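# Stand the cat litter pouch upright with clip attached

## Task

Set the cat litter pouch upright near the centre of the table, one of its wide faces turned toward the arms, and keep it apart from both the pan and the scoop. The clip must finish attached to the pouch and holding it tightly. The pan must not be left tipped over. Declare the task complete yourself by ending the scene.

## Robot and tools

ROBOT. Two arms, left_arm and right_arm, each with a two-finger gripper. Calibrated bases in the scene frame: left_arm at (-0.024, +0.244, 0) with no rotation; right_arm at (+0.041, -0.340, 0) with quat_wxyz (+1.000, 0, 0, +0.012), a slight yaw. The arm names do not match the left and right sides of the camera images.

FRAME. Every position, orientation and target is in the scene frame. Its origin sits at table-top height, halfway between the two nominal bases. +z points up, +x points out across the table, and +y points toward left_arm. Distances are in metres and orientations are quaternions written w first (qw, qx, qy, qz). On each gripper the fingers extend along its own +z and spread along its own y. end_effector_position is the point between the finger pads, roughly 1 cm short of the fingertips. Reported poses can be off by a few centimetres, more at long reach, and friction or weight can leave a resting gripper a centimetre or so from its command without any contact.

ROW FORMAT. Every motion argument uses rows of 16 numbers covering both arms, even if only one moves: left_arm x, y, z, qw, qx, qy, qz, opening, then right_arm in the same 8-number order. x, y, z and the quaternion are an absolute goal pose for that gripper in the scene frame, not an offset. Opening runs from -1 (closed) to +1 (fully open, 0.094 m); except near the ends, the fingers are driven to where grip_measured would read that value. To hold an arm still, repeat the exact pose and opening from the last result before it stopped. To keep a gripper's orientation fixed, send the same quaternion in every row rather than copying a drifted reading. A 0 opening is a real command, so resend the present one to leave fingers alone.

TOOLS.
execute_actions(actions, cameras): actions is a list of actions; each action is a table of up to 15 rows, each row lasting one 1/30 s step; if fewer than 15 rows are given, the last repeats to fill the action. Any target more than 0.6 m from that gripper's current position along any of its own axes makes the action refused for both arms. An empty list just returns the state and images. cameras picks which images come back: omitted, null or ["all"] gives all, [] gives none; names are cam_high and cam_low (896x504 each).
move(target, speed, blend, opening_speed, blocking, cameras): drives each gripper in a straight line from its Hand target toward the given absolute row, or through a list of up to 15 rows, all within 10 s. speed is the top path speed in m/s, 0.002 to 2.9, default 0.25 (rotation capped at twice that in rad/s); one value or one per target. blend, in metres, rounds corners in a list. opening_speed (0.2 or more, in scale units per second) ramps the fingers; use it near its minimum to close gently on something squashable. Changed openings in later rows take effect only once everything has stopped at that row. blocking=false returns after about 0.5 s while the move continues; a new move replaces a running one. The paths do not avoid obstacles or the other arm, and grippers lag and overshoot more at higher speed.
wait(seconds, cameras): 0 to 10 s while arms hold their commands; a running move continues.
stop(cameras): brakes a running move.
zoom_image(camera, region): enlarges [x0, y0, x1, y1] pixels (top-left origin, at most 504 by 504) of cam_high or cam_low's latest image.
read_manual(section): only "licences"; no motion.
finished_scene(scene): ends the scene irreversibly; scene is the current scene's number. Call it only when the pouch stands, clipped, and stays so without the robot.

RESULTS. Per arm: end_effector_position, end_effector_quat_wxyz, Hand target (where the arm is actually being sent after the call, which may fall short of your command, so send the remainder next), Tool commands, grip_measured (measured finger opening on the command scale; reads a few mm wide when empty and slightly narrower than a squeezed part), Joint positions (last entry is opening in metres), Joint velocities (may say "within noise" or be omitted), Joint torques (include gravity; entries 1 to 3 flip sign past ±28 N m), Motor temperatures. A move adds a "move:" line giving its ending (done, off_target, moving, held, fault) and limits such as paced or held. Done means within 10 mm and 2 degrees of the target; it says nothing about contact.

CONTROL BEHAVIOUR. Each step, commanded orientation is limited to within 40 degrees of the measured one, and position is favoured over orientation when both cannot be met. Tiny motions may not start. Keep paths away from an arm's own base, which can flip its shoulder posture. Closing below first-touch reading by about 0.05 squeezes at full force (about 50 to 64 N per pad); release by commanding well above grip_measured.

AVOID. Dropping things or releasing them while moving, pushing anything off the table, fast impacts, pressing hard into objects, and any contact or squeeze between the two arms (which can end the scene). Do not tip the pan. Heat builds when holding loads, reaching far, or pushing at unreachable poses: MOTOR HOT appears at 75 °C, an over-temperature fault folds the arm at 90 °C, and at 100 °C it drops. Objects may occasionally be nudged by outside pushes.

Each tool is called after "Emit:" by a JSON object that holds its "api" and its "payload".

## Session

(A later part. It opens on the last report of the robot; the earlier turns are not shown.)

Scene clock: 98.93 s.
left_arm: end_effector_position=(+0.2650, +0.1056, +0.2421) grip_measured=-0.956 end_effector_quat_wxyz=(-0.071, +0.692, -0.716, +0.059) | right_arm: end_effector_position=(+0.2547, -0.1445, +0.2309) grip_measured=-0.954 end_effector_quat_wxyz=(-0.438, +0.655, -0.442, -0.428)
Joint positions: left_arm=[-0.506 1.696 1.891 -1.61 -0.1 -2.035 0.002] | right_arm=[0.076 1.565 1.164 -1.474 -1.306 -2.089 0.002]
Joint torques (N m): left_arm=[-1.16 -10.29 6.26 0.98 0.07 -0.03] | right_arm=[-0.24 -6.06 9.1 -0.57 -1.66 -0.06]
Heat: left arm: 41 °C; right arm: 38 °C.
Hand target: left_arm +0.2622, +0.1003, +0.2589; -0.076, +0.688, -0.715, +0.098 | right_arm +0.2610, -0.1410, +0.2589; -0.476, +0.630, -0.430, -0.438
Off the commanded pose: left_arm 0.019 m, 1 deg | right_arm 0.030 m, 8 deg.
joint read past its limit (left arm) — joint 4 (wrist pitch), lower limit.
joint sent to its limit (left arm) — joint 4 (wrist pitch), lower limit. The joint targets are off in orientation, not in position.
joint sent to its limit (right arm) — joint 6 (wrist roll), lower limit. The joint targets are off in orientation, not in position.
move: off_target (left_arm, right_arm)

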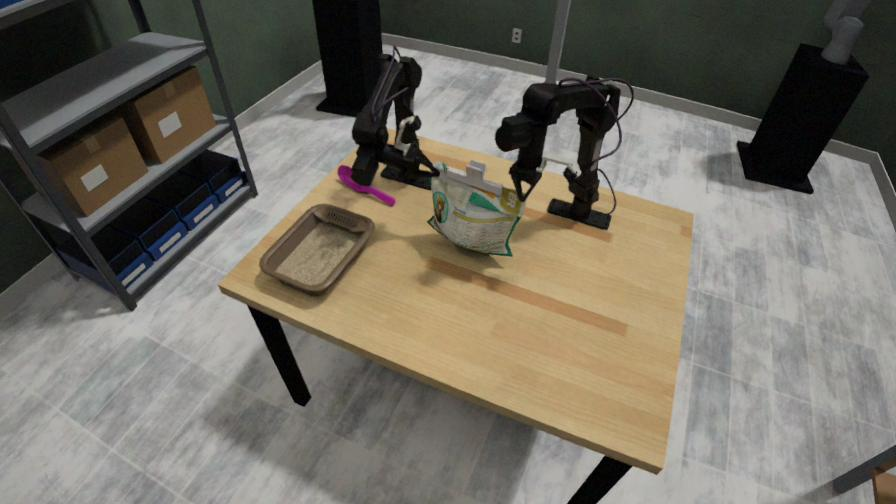

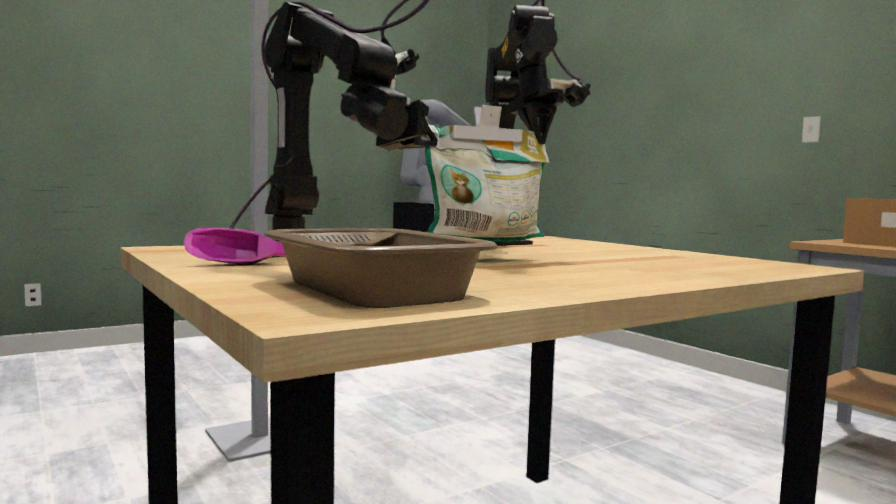

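Emit:
{"api": "move", "payload": {"target": [0.262, 0.10, 0.205, 0.0665, -0.6913, 0.7161, -0.0688, -0.96, 0.270, -0.138, 0.205, 0.4707, -0.6354, 0.3960, 0.4667, -0.96], "speed": 0.06}}

Emit:
{"api": "zoom_image", "payload": {"camera": "cam_high", "region": [400, 150, 580, 290]}}

Emit:
{"api": "zoom_image", "payload": {"camera": "cam_low", "region": [400, 110, 640, 270]}}

Scene clock: 100.70 s.
left_arm: end_effector_position=(+0.2605, +0.1075, +0.1938) grip_measured=-0.956 end_effector_quat_wxyz=(-0.061, +0.695, -0.716, +0.034) | right_arm: end_effector_position=(+0.2672, -0.1432, +0.1942) grip_measured=-0.955 end_effector_quat_wxyz=(-0.445, +0.658, -0.437, -0.422)
Joint positions: left_arm=[-0.506 1.665 1.66 -1.464 -0.098 -2.042 0.002] | right_arm=[0.075 1.634 1.086 -1.305 -1.31 -2.089 0.002]
Joint torques (N m): left_arm=[-0.85 -9.58 6 0.95 -0.01 -0.07] | right_arm=[0.2 -5.5 4.37 -0.18 -1.68 -0.05]
Heat: left arm: 40 °C; right arm: 38 °C.
Hand target: left_arm +0.2617, +0.1002, +0.2052; -0.066, +0.691, -0.716, +0.068 | right_arm +0.2700, -0.1386, +0.2050; -0.474, +0.630, -0.429, -0.441
Off the commanded pose: left_arm 0.014 m, 4 deg | right_arm 0.012 m, 8 deg.
joint sent to its limit (right arm) — joint 6 (wrist roll), lower limit. The joint targets are off in orientation, not in position.
move: off_target (left_arm, right_arm)

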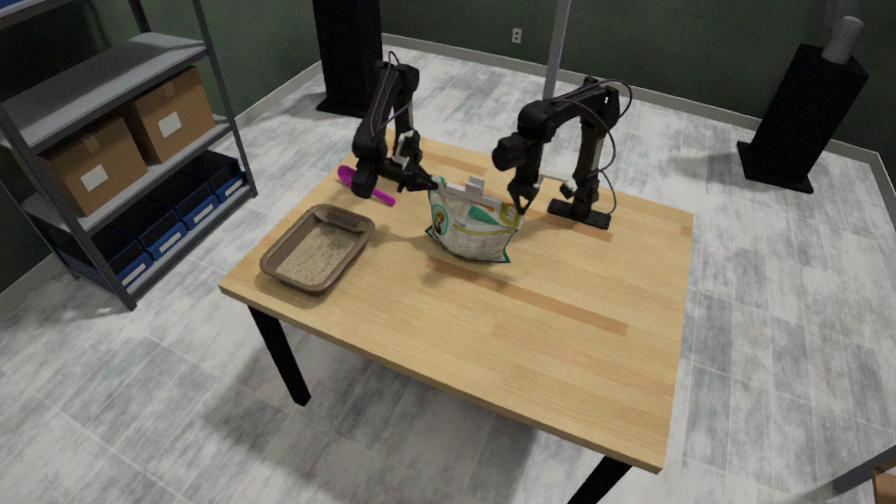

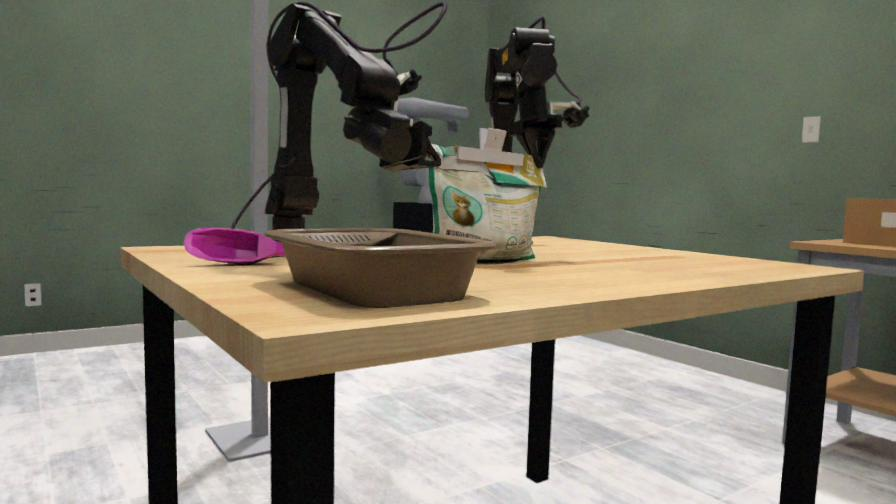

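Scaled by 2.800.

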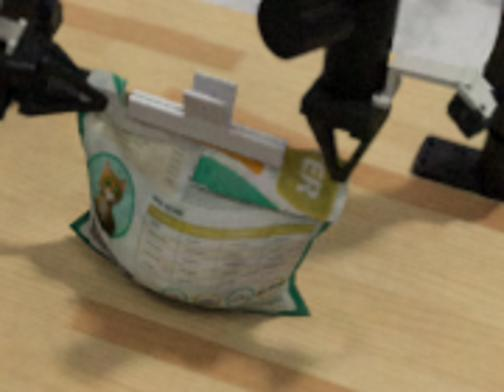

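Scaled by 2.100.

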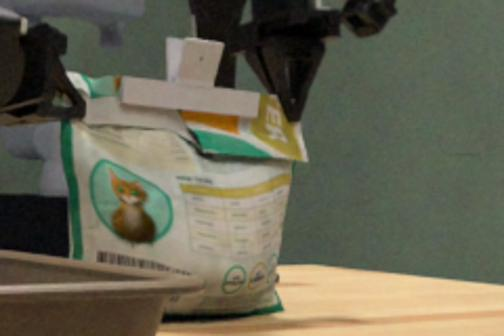

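Emit:
{"api": "move", "payload": {"target": [0.262, 0.10, 0.180, 0.0665, -0.6913, 0.7161, -0.0688, -0.96, 0.266, -0.138, 0.182, 0.4707, -0.6354, 0.3960, 0.4667, -0.96], "speed": 0.05}}

Emit:
{"api": "zoom_image", "payload": {"camera": "cam_high", "region": [400, 150, 580, 290]}}

Emit:
{"api": "zoom_image", "payload": {"camera": "cam_low", "region": [400, 110, 640, 270]}}

Scene clock: 102.20 s.
left_arm: end_effector_position=(+0.2627, +0.1082, +0.1768) grip_measured=-0.956 end_effector_quat_wxyz=(-0.070, +0.695, -0.714, +0.048) | right_arm: end_effector_position=(+0.2655, -0.1413, +0.1821) grip_measured=-0.955 end_effector_quat_wxyz=(-0.464, +0.643, -0.431, -0.430)
Joint positions: left_arm=[-0.506 1.627 1.546 -1.356 -0.107 -2.043 0.002] | right_arm=[0.075 1.646 1.013 -1.216 -1.362 -2.089 0.002]
Joint torques (N m): left_arm=[-0.92 -7.94 5.56 0.98 0.11 -0.03] | right_arm=[0.68 -4.82 3.79 0 -1.13 -0.03]
Heat: left arm: 40 °C; right arm: 38 °C.
Hand target: left_arm +0.2620, +0.1001, +0.1802; -0.066, +0.691, -0.716, +0.069 | right_arm +0.2658, -0.1377, +0.1821; -0.476, +0.629, -0.426, -0.443
Off the commanded pose: left_arm 0.009 m, 2 deg | right_arm 0.003 m, 6 deg.
joint sent to its limit (right arm) — joint 6 (wrist roll), lower limit. The joint targets are off in orientation, not in position.
move: off_target (right_arm)

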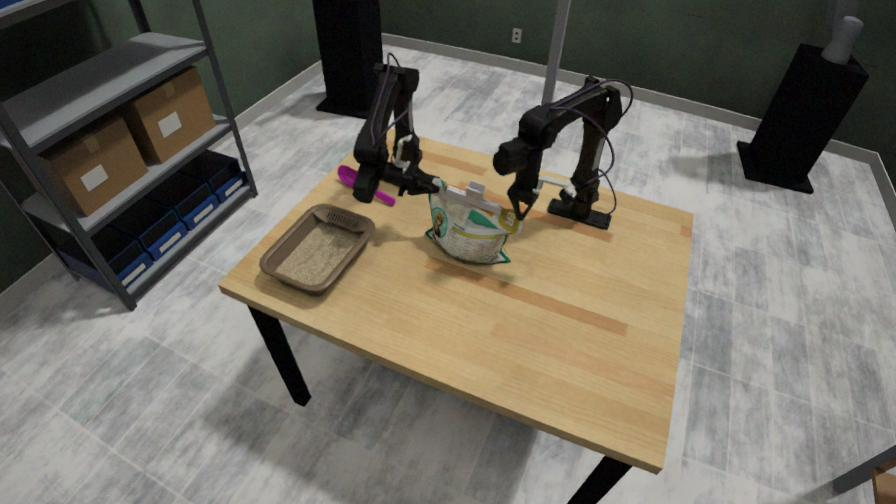

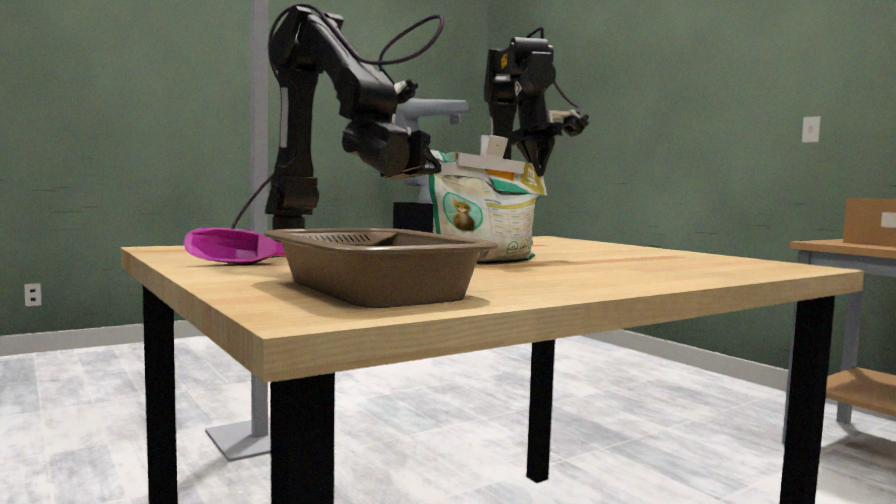

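Scaled by 2.800.

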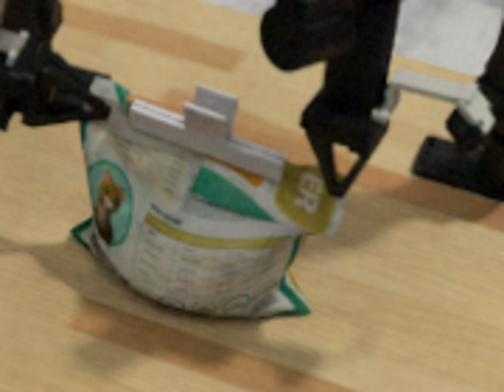

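Scaled by 2.100.

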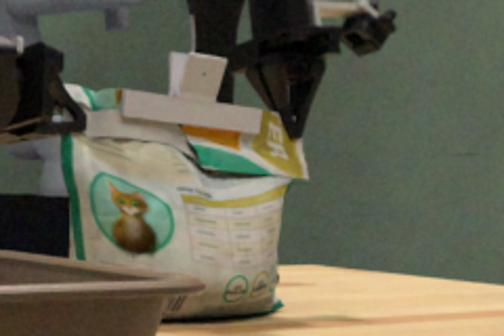

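Emit:
{"api": "move", "payload": {"target": [0.262, 0.10, 0.180, 0.0665, -0.6913, 0.7161, -0.0688, -0.5, 0.266, -0.138, 0.182, 0.4707, -0.6354, 0.3960, 0.4667, -0.96], "speed": 0.05, "opening_speed": 0.3}}

Emit:
{"api": "zoom_image", "payload": {"camera": "cam_high", "region": [400, 150, 580, 290]}}

Emit:
{"api": "zoom_image", "payload": {"camera": "cam_low", "region": [400, 110, 640, 270]}}

Scene clock: 104.07 s.
left_arm: end_effector_position=(+0.2657, +0.1000, +0.1774) grip_measured=-0.502 end_effector_quat_wxyz=(-0.065, +0.693, -0.716, +0.064) | right_arm: end_effector_position=(+0.2669, -0.1407, +0.1839) grip_measured=-0.955 end_effector_quat_wxyz=(-0.470, +0.641, -0.428, -0.430)
Joint positions: left_arm=[-0.513 1.627 1.546 -1.33 -0.087 -2.044 0.023] | right_arm=[0.075 1.646 1.013 -1.208 -1.373 -2.089 0.002]
Joint torques (N m): left_arm=[-0.47 -7.91 5.52 0.77 -0.11 -0.06] | right_arm=[0.62 -4.72 3.56 -0.11 -1.1 0]
Heat: left arm: 40 °C; right arm: 37 °C.
Hand target: left_arm +0.2620, +0.1000, +0.1800; -0.066, +0.691, -0.716, +0.069 | right_arm +0.2659, -0.1376, +0.1821; -0.477, +0.629, -0.426, -0.443
Off the commanded pose: left_arm 0.004 m, 1 deg | right_arm 0.003 m, 6 deg.
joint sent to its limit (right arm) — joint 6 (wrist roll), lower limit. The joint targets are off in orientation, not in position.
move: off_target (right_arm)

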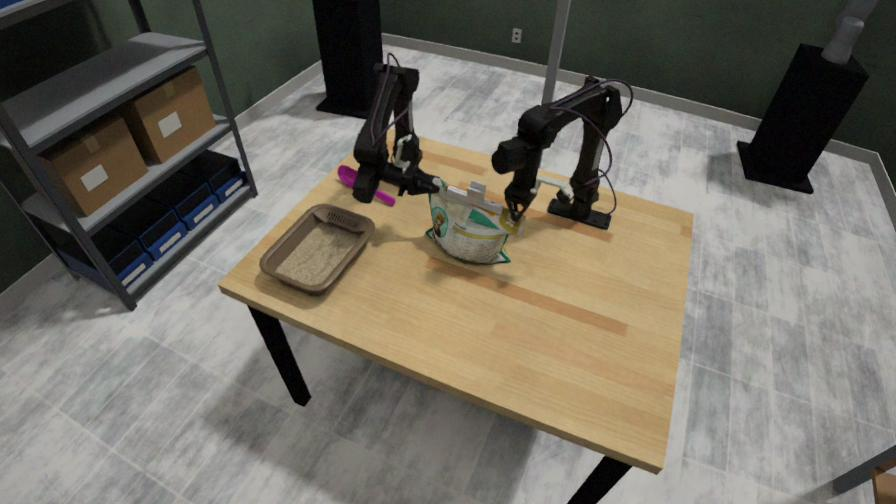

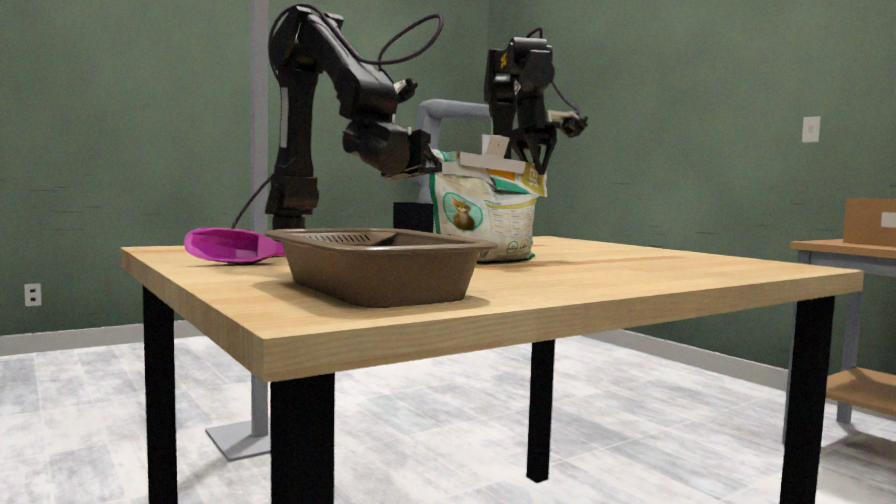

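Scaled by 2.800.

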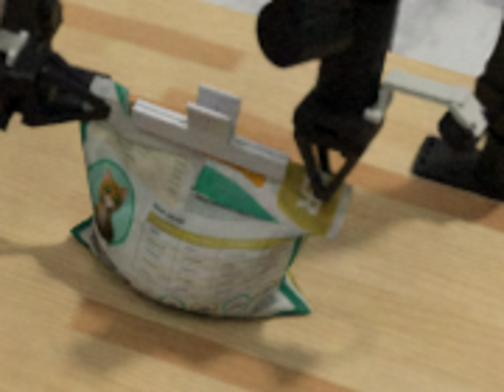

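Scaled by 2.100.

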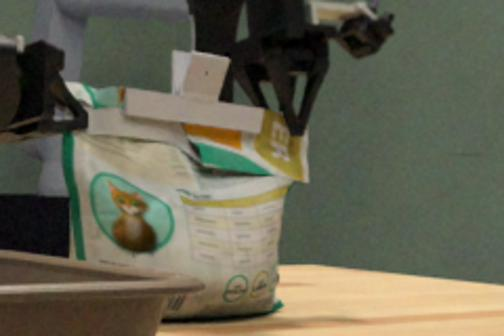

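Emit:
{"api": "move", "payload": {"target": [[0.266, 0.105, 0.183, 0.0665, -0.6913, 0.7161, -0.0688, 0.0, 0.266, -0.138, 0.182, 0.4707, -0.6354, 0.3960, 0.4667, -0.96],[0.262, 0.12, 0.28, 0.0665, -0.6913, 0.7161, -0.0688, 0.0, 0.266, -0.138, 0.182, 0.4707, -0.6354, 0.3960, 0.4667, -0.96]], "speed": 0.06, "opening_speed": 0.5}}

Emit:
{"api": "zoom_image", "payload": {"camera": "cam_high", "region": [400, 150, 580, 290]}}

Emit:
{"api": "zoom_image", "payload": {"camera": "cam_low", "region": [400, 110, 640, 270]}}

Scene clock: 107.43 s.
left_arm: end_effector_position=(+0.2662, +0.1156, +0.2701) grip_measured=-0.001 end_effector_quat_wxyz=(-0.085, +0.686, -0.712, +0.121) | right_arm: end_effector_position=(+0.2669, -0.1407, +0.1840) grip_measured=-0.955 end_effector_quat_wxyz=(-0.470, +0.641, -0.428, -0.430)
Joint positions: left_arm=[-0.464 1.601 1.882 -1.564 -0.078 -1.986 0.047] | right_arm=[0.075 1.646 1.013 -1.208 -1.374 -2.089 0.002]
Joint torques (N m): left_arm=[0.65 -6.79 7.66 0.73 -0.07 0.05] | right_arm=[0.64 -4.68 3.79 -0.1 -1.04 -0.04]
Heat: left arm: 39 °C; right arm: 37 °C.
Hand target: left_arm +0.2620, +0.1200, +0.2791; -0.089, +0.685, -0.712, +0.127 | right_arm +0.2659, -0.1376, +0.1821; -0.477, +0.629, -0.426, -0.443
Off the commanded pose: left_arm 0.012 m, 6 deg | right_arm 0.003 m, 6 deg.
joint sent to its limit (left arm) — joint 4 (wrist pitch), lower limit. The joint targets are off in orientation, not in position.
joint sent to its limit (right arm) — joint 6 (wrist roll), lower limit. The joint targets are off in orientation, not in position.
move: off_target (left_arm, right_arm)

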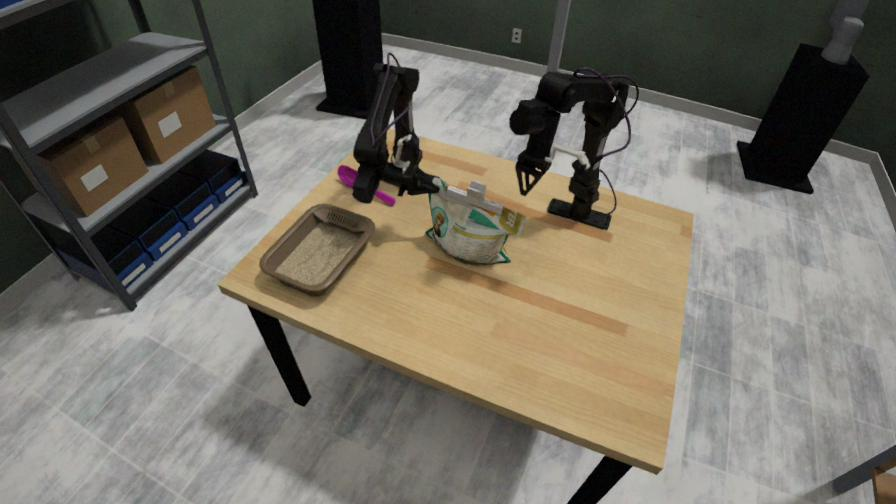

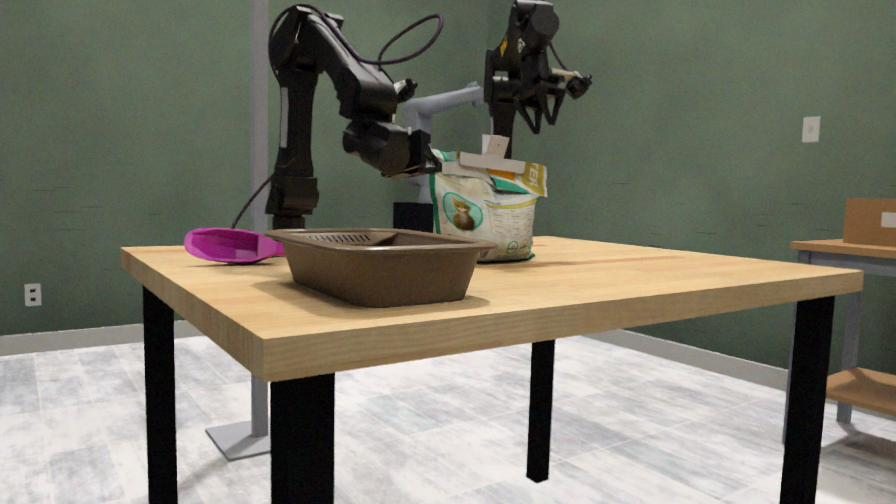

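Scaled by 2.800.

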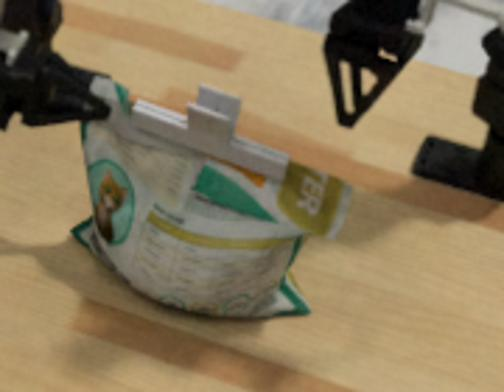

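Scaled by 2.100.

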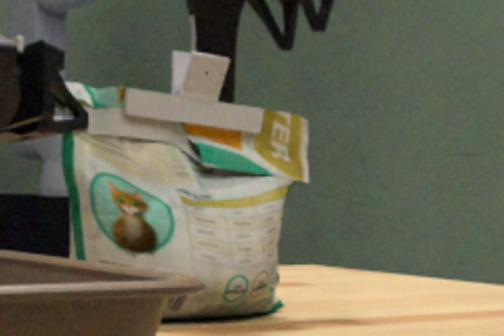

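Emit:
{"api": "move", "payload": {"target": [0.262, 0.16, 0.28, 0.0665, -0.6913, 0.7161, -0.0688, 0.0, 0.266, -0.138, 0.182, 0.4707, -0.6354, 0.3960, 0.4667, -0.5], "speed": 0.06, "opening_speed": 0.3}}

Emit:
{"api": "zoom_image", "payload": {"camera": "cam_high", "region": [400, 150, 580, 290]}}

Emit:
{"api": "zoom_image", "payload": {"camera": "cam_low", "region": [400, 110, 640, 270]}}

Scene clock: 109.33 s.
left_arm: end_effector_position=(+0.2711, +0.1554, +0.2782) grip_measured=-0.001 end_effector_quat_wxyz=(-0.096, +0.686, -0.710, +0.127) | right_arm: end_effector_position=(+0.2690, -0.1400, +0.1854) grip_measured=-0.502 end_effector_quat_wxyz=(-0.477, +0.639, -0.424, -0.429)
Joint positions: left_arm=[-0.326 1.556 1.866 -1.566 -0.053 -1.855 0.047] | right_arm=[0.075 1.649 1.013 -1.196 -1.388 -2.089 0.023]
Joint torques (N m): left_arm=[0.32 -6.84 4.92 0.8 -0.06 0.1] | right_arm=[0.62 -5.08 3.71 -0.17 -0.91 -0.06]
Heat: left arm: 38 °C; right arm: 37 °C.
Hand target: left_arm +0.2622, +0.1599, +0.2793; -0.094, +0.685, -0.712, +0.121 | right_arm +0.2659, -0.1375, +0.1821; -0.477, +0.629, -0.425, -0.443
Off the commanded pose: left_arm 0.010 m, 7 deg | right_arm 0.005 m, 5 deg.
joint sent to its limit (left arm) — joint 4 (wrist pitch), lower limit. The joint targets are off in orientation, not in position.
joint sent to its limit (right arm) — joint 6 (wrist roll), lower limit. The joint targets are off in orientation, not in position.
move: off_target (left_arm, right_arm)

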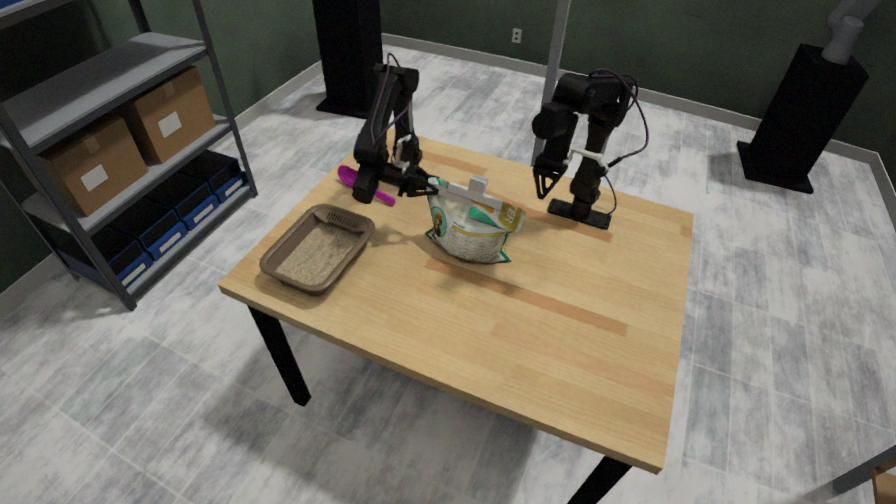

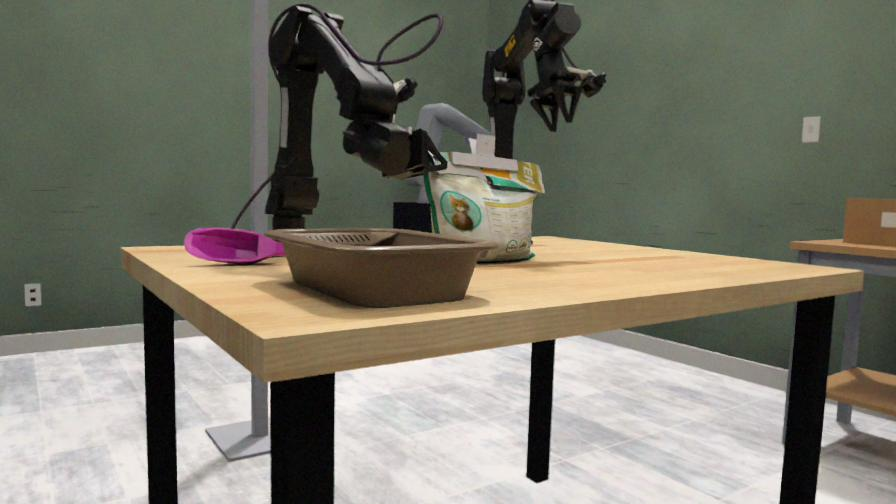

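Scaled by 2.800.

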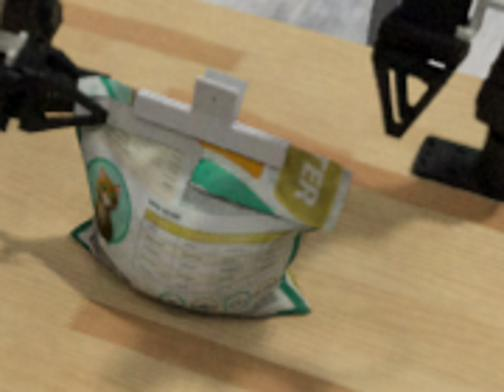

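Scaled by 2.100.

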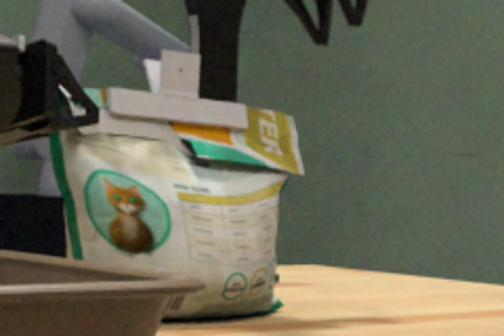

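Emit:
{"api": "move", "payload": {"target": [[0.262, 0.16, 0.28, 0.0665, -0.6913, 0.7161, -0.0688, 0.0, 0.266, -0.139, 0.183, 0.4707, -0.6354, 0.3960, 0.4667, 0.0],[0.262, 0.16, 0.28, 0.0665, -0.6913, 0.7161, -0.0688, 0.0, 0.280, -0.235, 0.203, 0.4707, -0.6354, 0.3960, 0.4667, 0.0]], "speed": 0.06, "opening_speed": 0.4}}

Emit:
{"api": "zoom_image", "payload": {"camera": "cam_high", "region": [400, 150, 580, 290]}}

Emit:
{"api": "zoom_image", "payload": {"camera": "cam_low", "region": [400, 110, 640, 270]}}

Scene clock: 113.53 s.
left_arm: end_effector_position=(+0.2711, +0.1554, +0.2782) grip_measured=-0.001 end_effector_quat_wxyz=(-0.096, +0.686, -0.710, +0.127) | right_arm: end_effector_position=(+0.2776, -0.2337, +0.1949) grip_measured=-0.002 end_effector_quat_wxyz=(-0.445, +0.589, -0.581, -0.344)
Joint positions: left_arm=[-0.326 1.556 1.866 -1.566 -0.053 -1.854 0.047] | right_arm=[-0.292 1.507 1.043 -1.462 -1.168 -2.089 0.047]
Joint torques (N m): left_arm=[0.34 -6.72 4.96 0.8 -0.09 0.09] | right_arm=[-0.28 -5.14 7.49 -0.5 -0.7 -0.05]
Heat: left arm: 38 °C; right arm: 37 °C.
Hand target: left_arm +0.2623, +0.1599, +0.2794; -0.094, +0.685, -0.712, +0.121 | right_arm +0.2801, -0.2342, +0.2029; -0.451, +0.590, -0.578, -0.339
Off the commanded pose: left_arm 0.010 m, 7 deg | right_arm 0.009 m, 26 deg.
joint sent to its limit (left arm) — joint 4 (wrist pitch), lower limit. The joint targets are off in orientation, not in position.
joint sent to its limit (right arm) — joint 6 (wrist roll), lower limit. The joint targets are off in orientation, not in position.
move: off_target (left_arm, right_arm)

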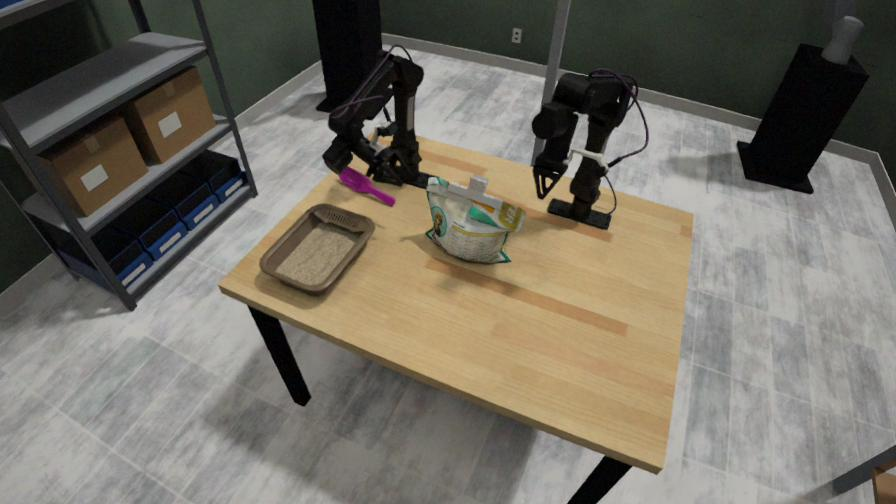

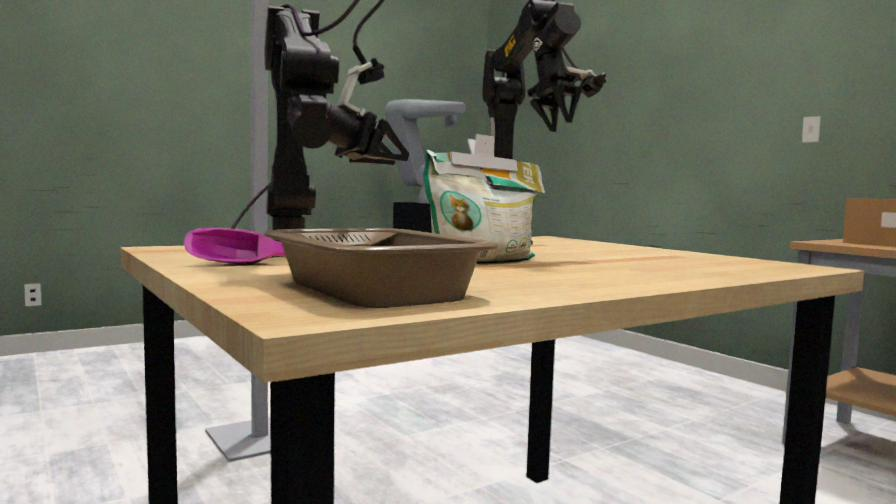

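Scaled by 2.800.

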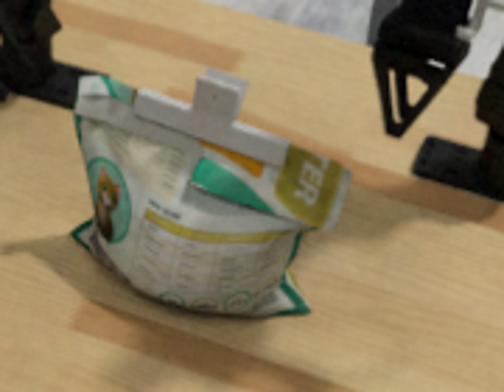

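Scaled by 2.100.

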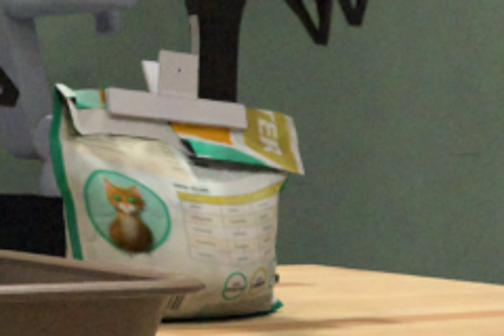

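Emit:
{"api": "wait", "payload": {"seconds": 2, "cameras": ["cam_low"]}}

Emit:
{"api": "finished_scene", "payload": {"scene": 1}}

Scene clock: 115.63 s.
left_arm: end_effector_position=(+0.2710, +0.1555, +0.2782) grip_measured=-0.001 end_effector_quat_wxyz=(-0.096, +0.686, -0.710, +0.127) | right_arm: end_effector_position=(+0.2773, -0.2337, +0.1948) grip_measured=-0.002 end_effector_quat_wxyz=(-0.444, +0.589, -0.581, -0.344)
Joint positions: left_arm=[-0.326 1.556 1.866 -1.566 -0.053 -1.854 0.047] | right_arm=[-0.292 1.507 1.043 -1.464 -1.167 -2.089 0.047]
Joint torques (N m): left_arm=[0.21 -6.8 4.9 0.81 -0.05 0.12] | right_arm=[-0.34 -5.09 7.42 -0.54 -0.66 -0.09]
Heat: left arm: 38 °C; right arm: 38 °C.
Hand target: left_arm +0.2622, +0.1599, +0.2793; -0.094, +0.685, -0.712, +0.121 | right_arm +0.2801, -0.2342, +0.2029; -0.451, +0.590, -0.578, -0.339
Tool commands: left_gripper/opening=+0.0 right_gripper/opening=+0.0
Off the commanded pose: left_arm 0.010 m, 7 deg | right_arm 0.009 m, 26 deg.
wait: 2.00 s; at rest by 0.07 s
Images, in order (width x height): cam_low 896x504.

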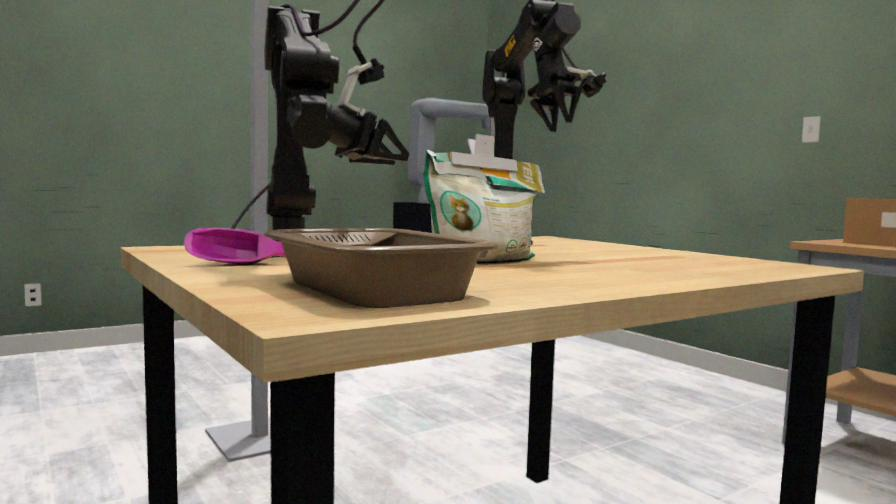

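The scene is finished: the task was done.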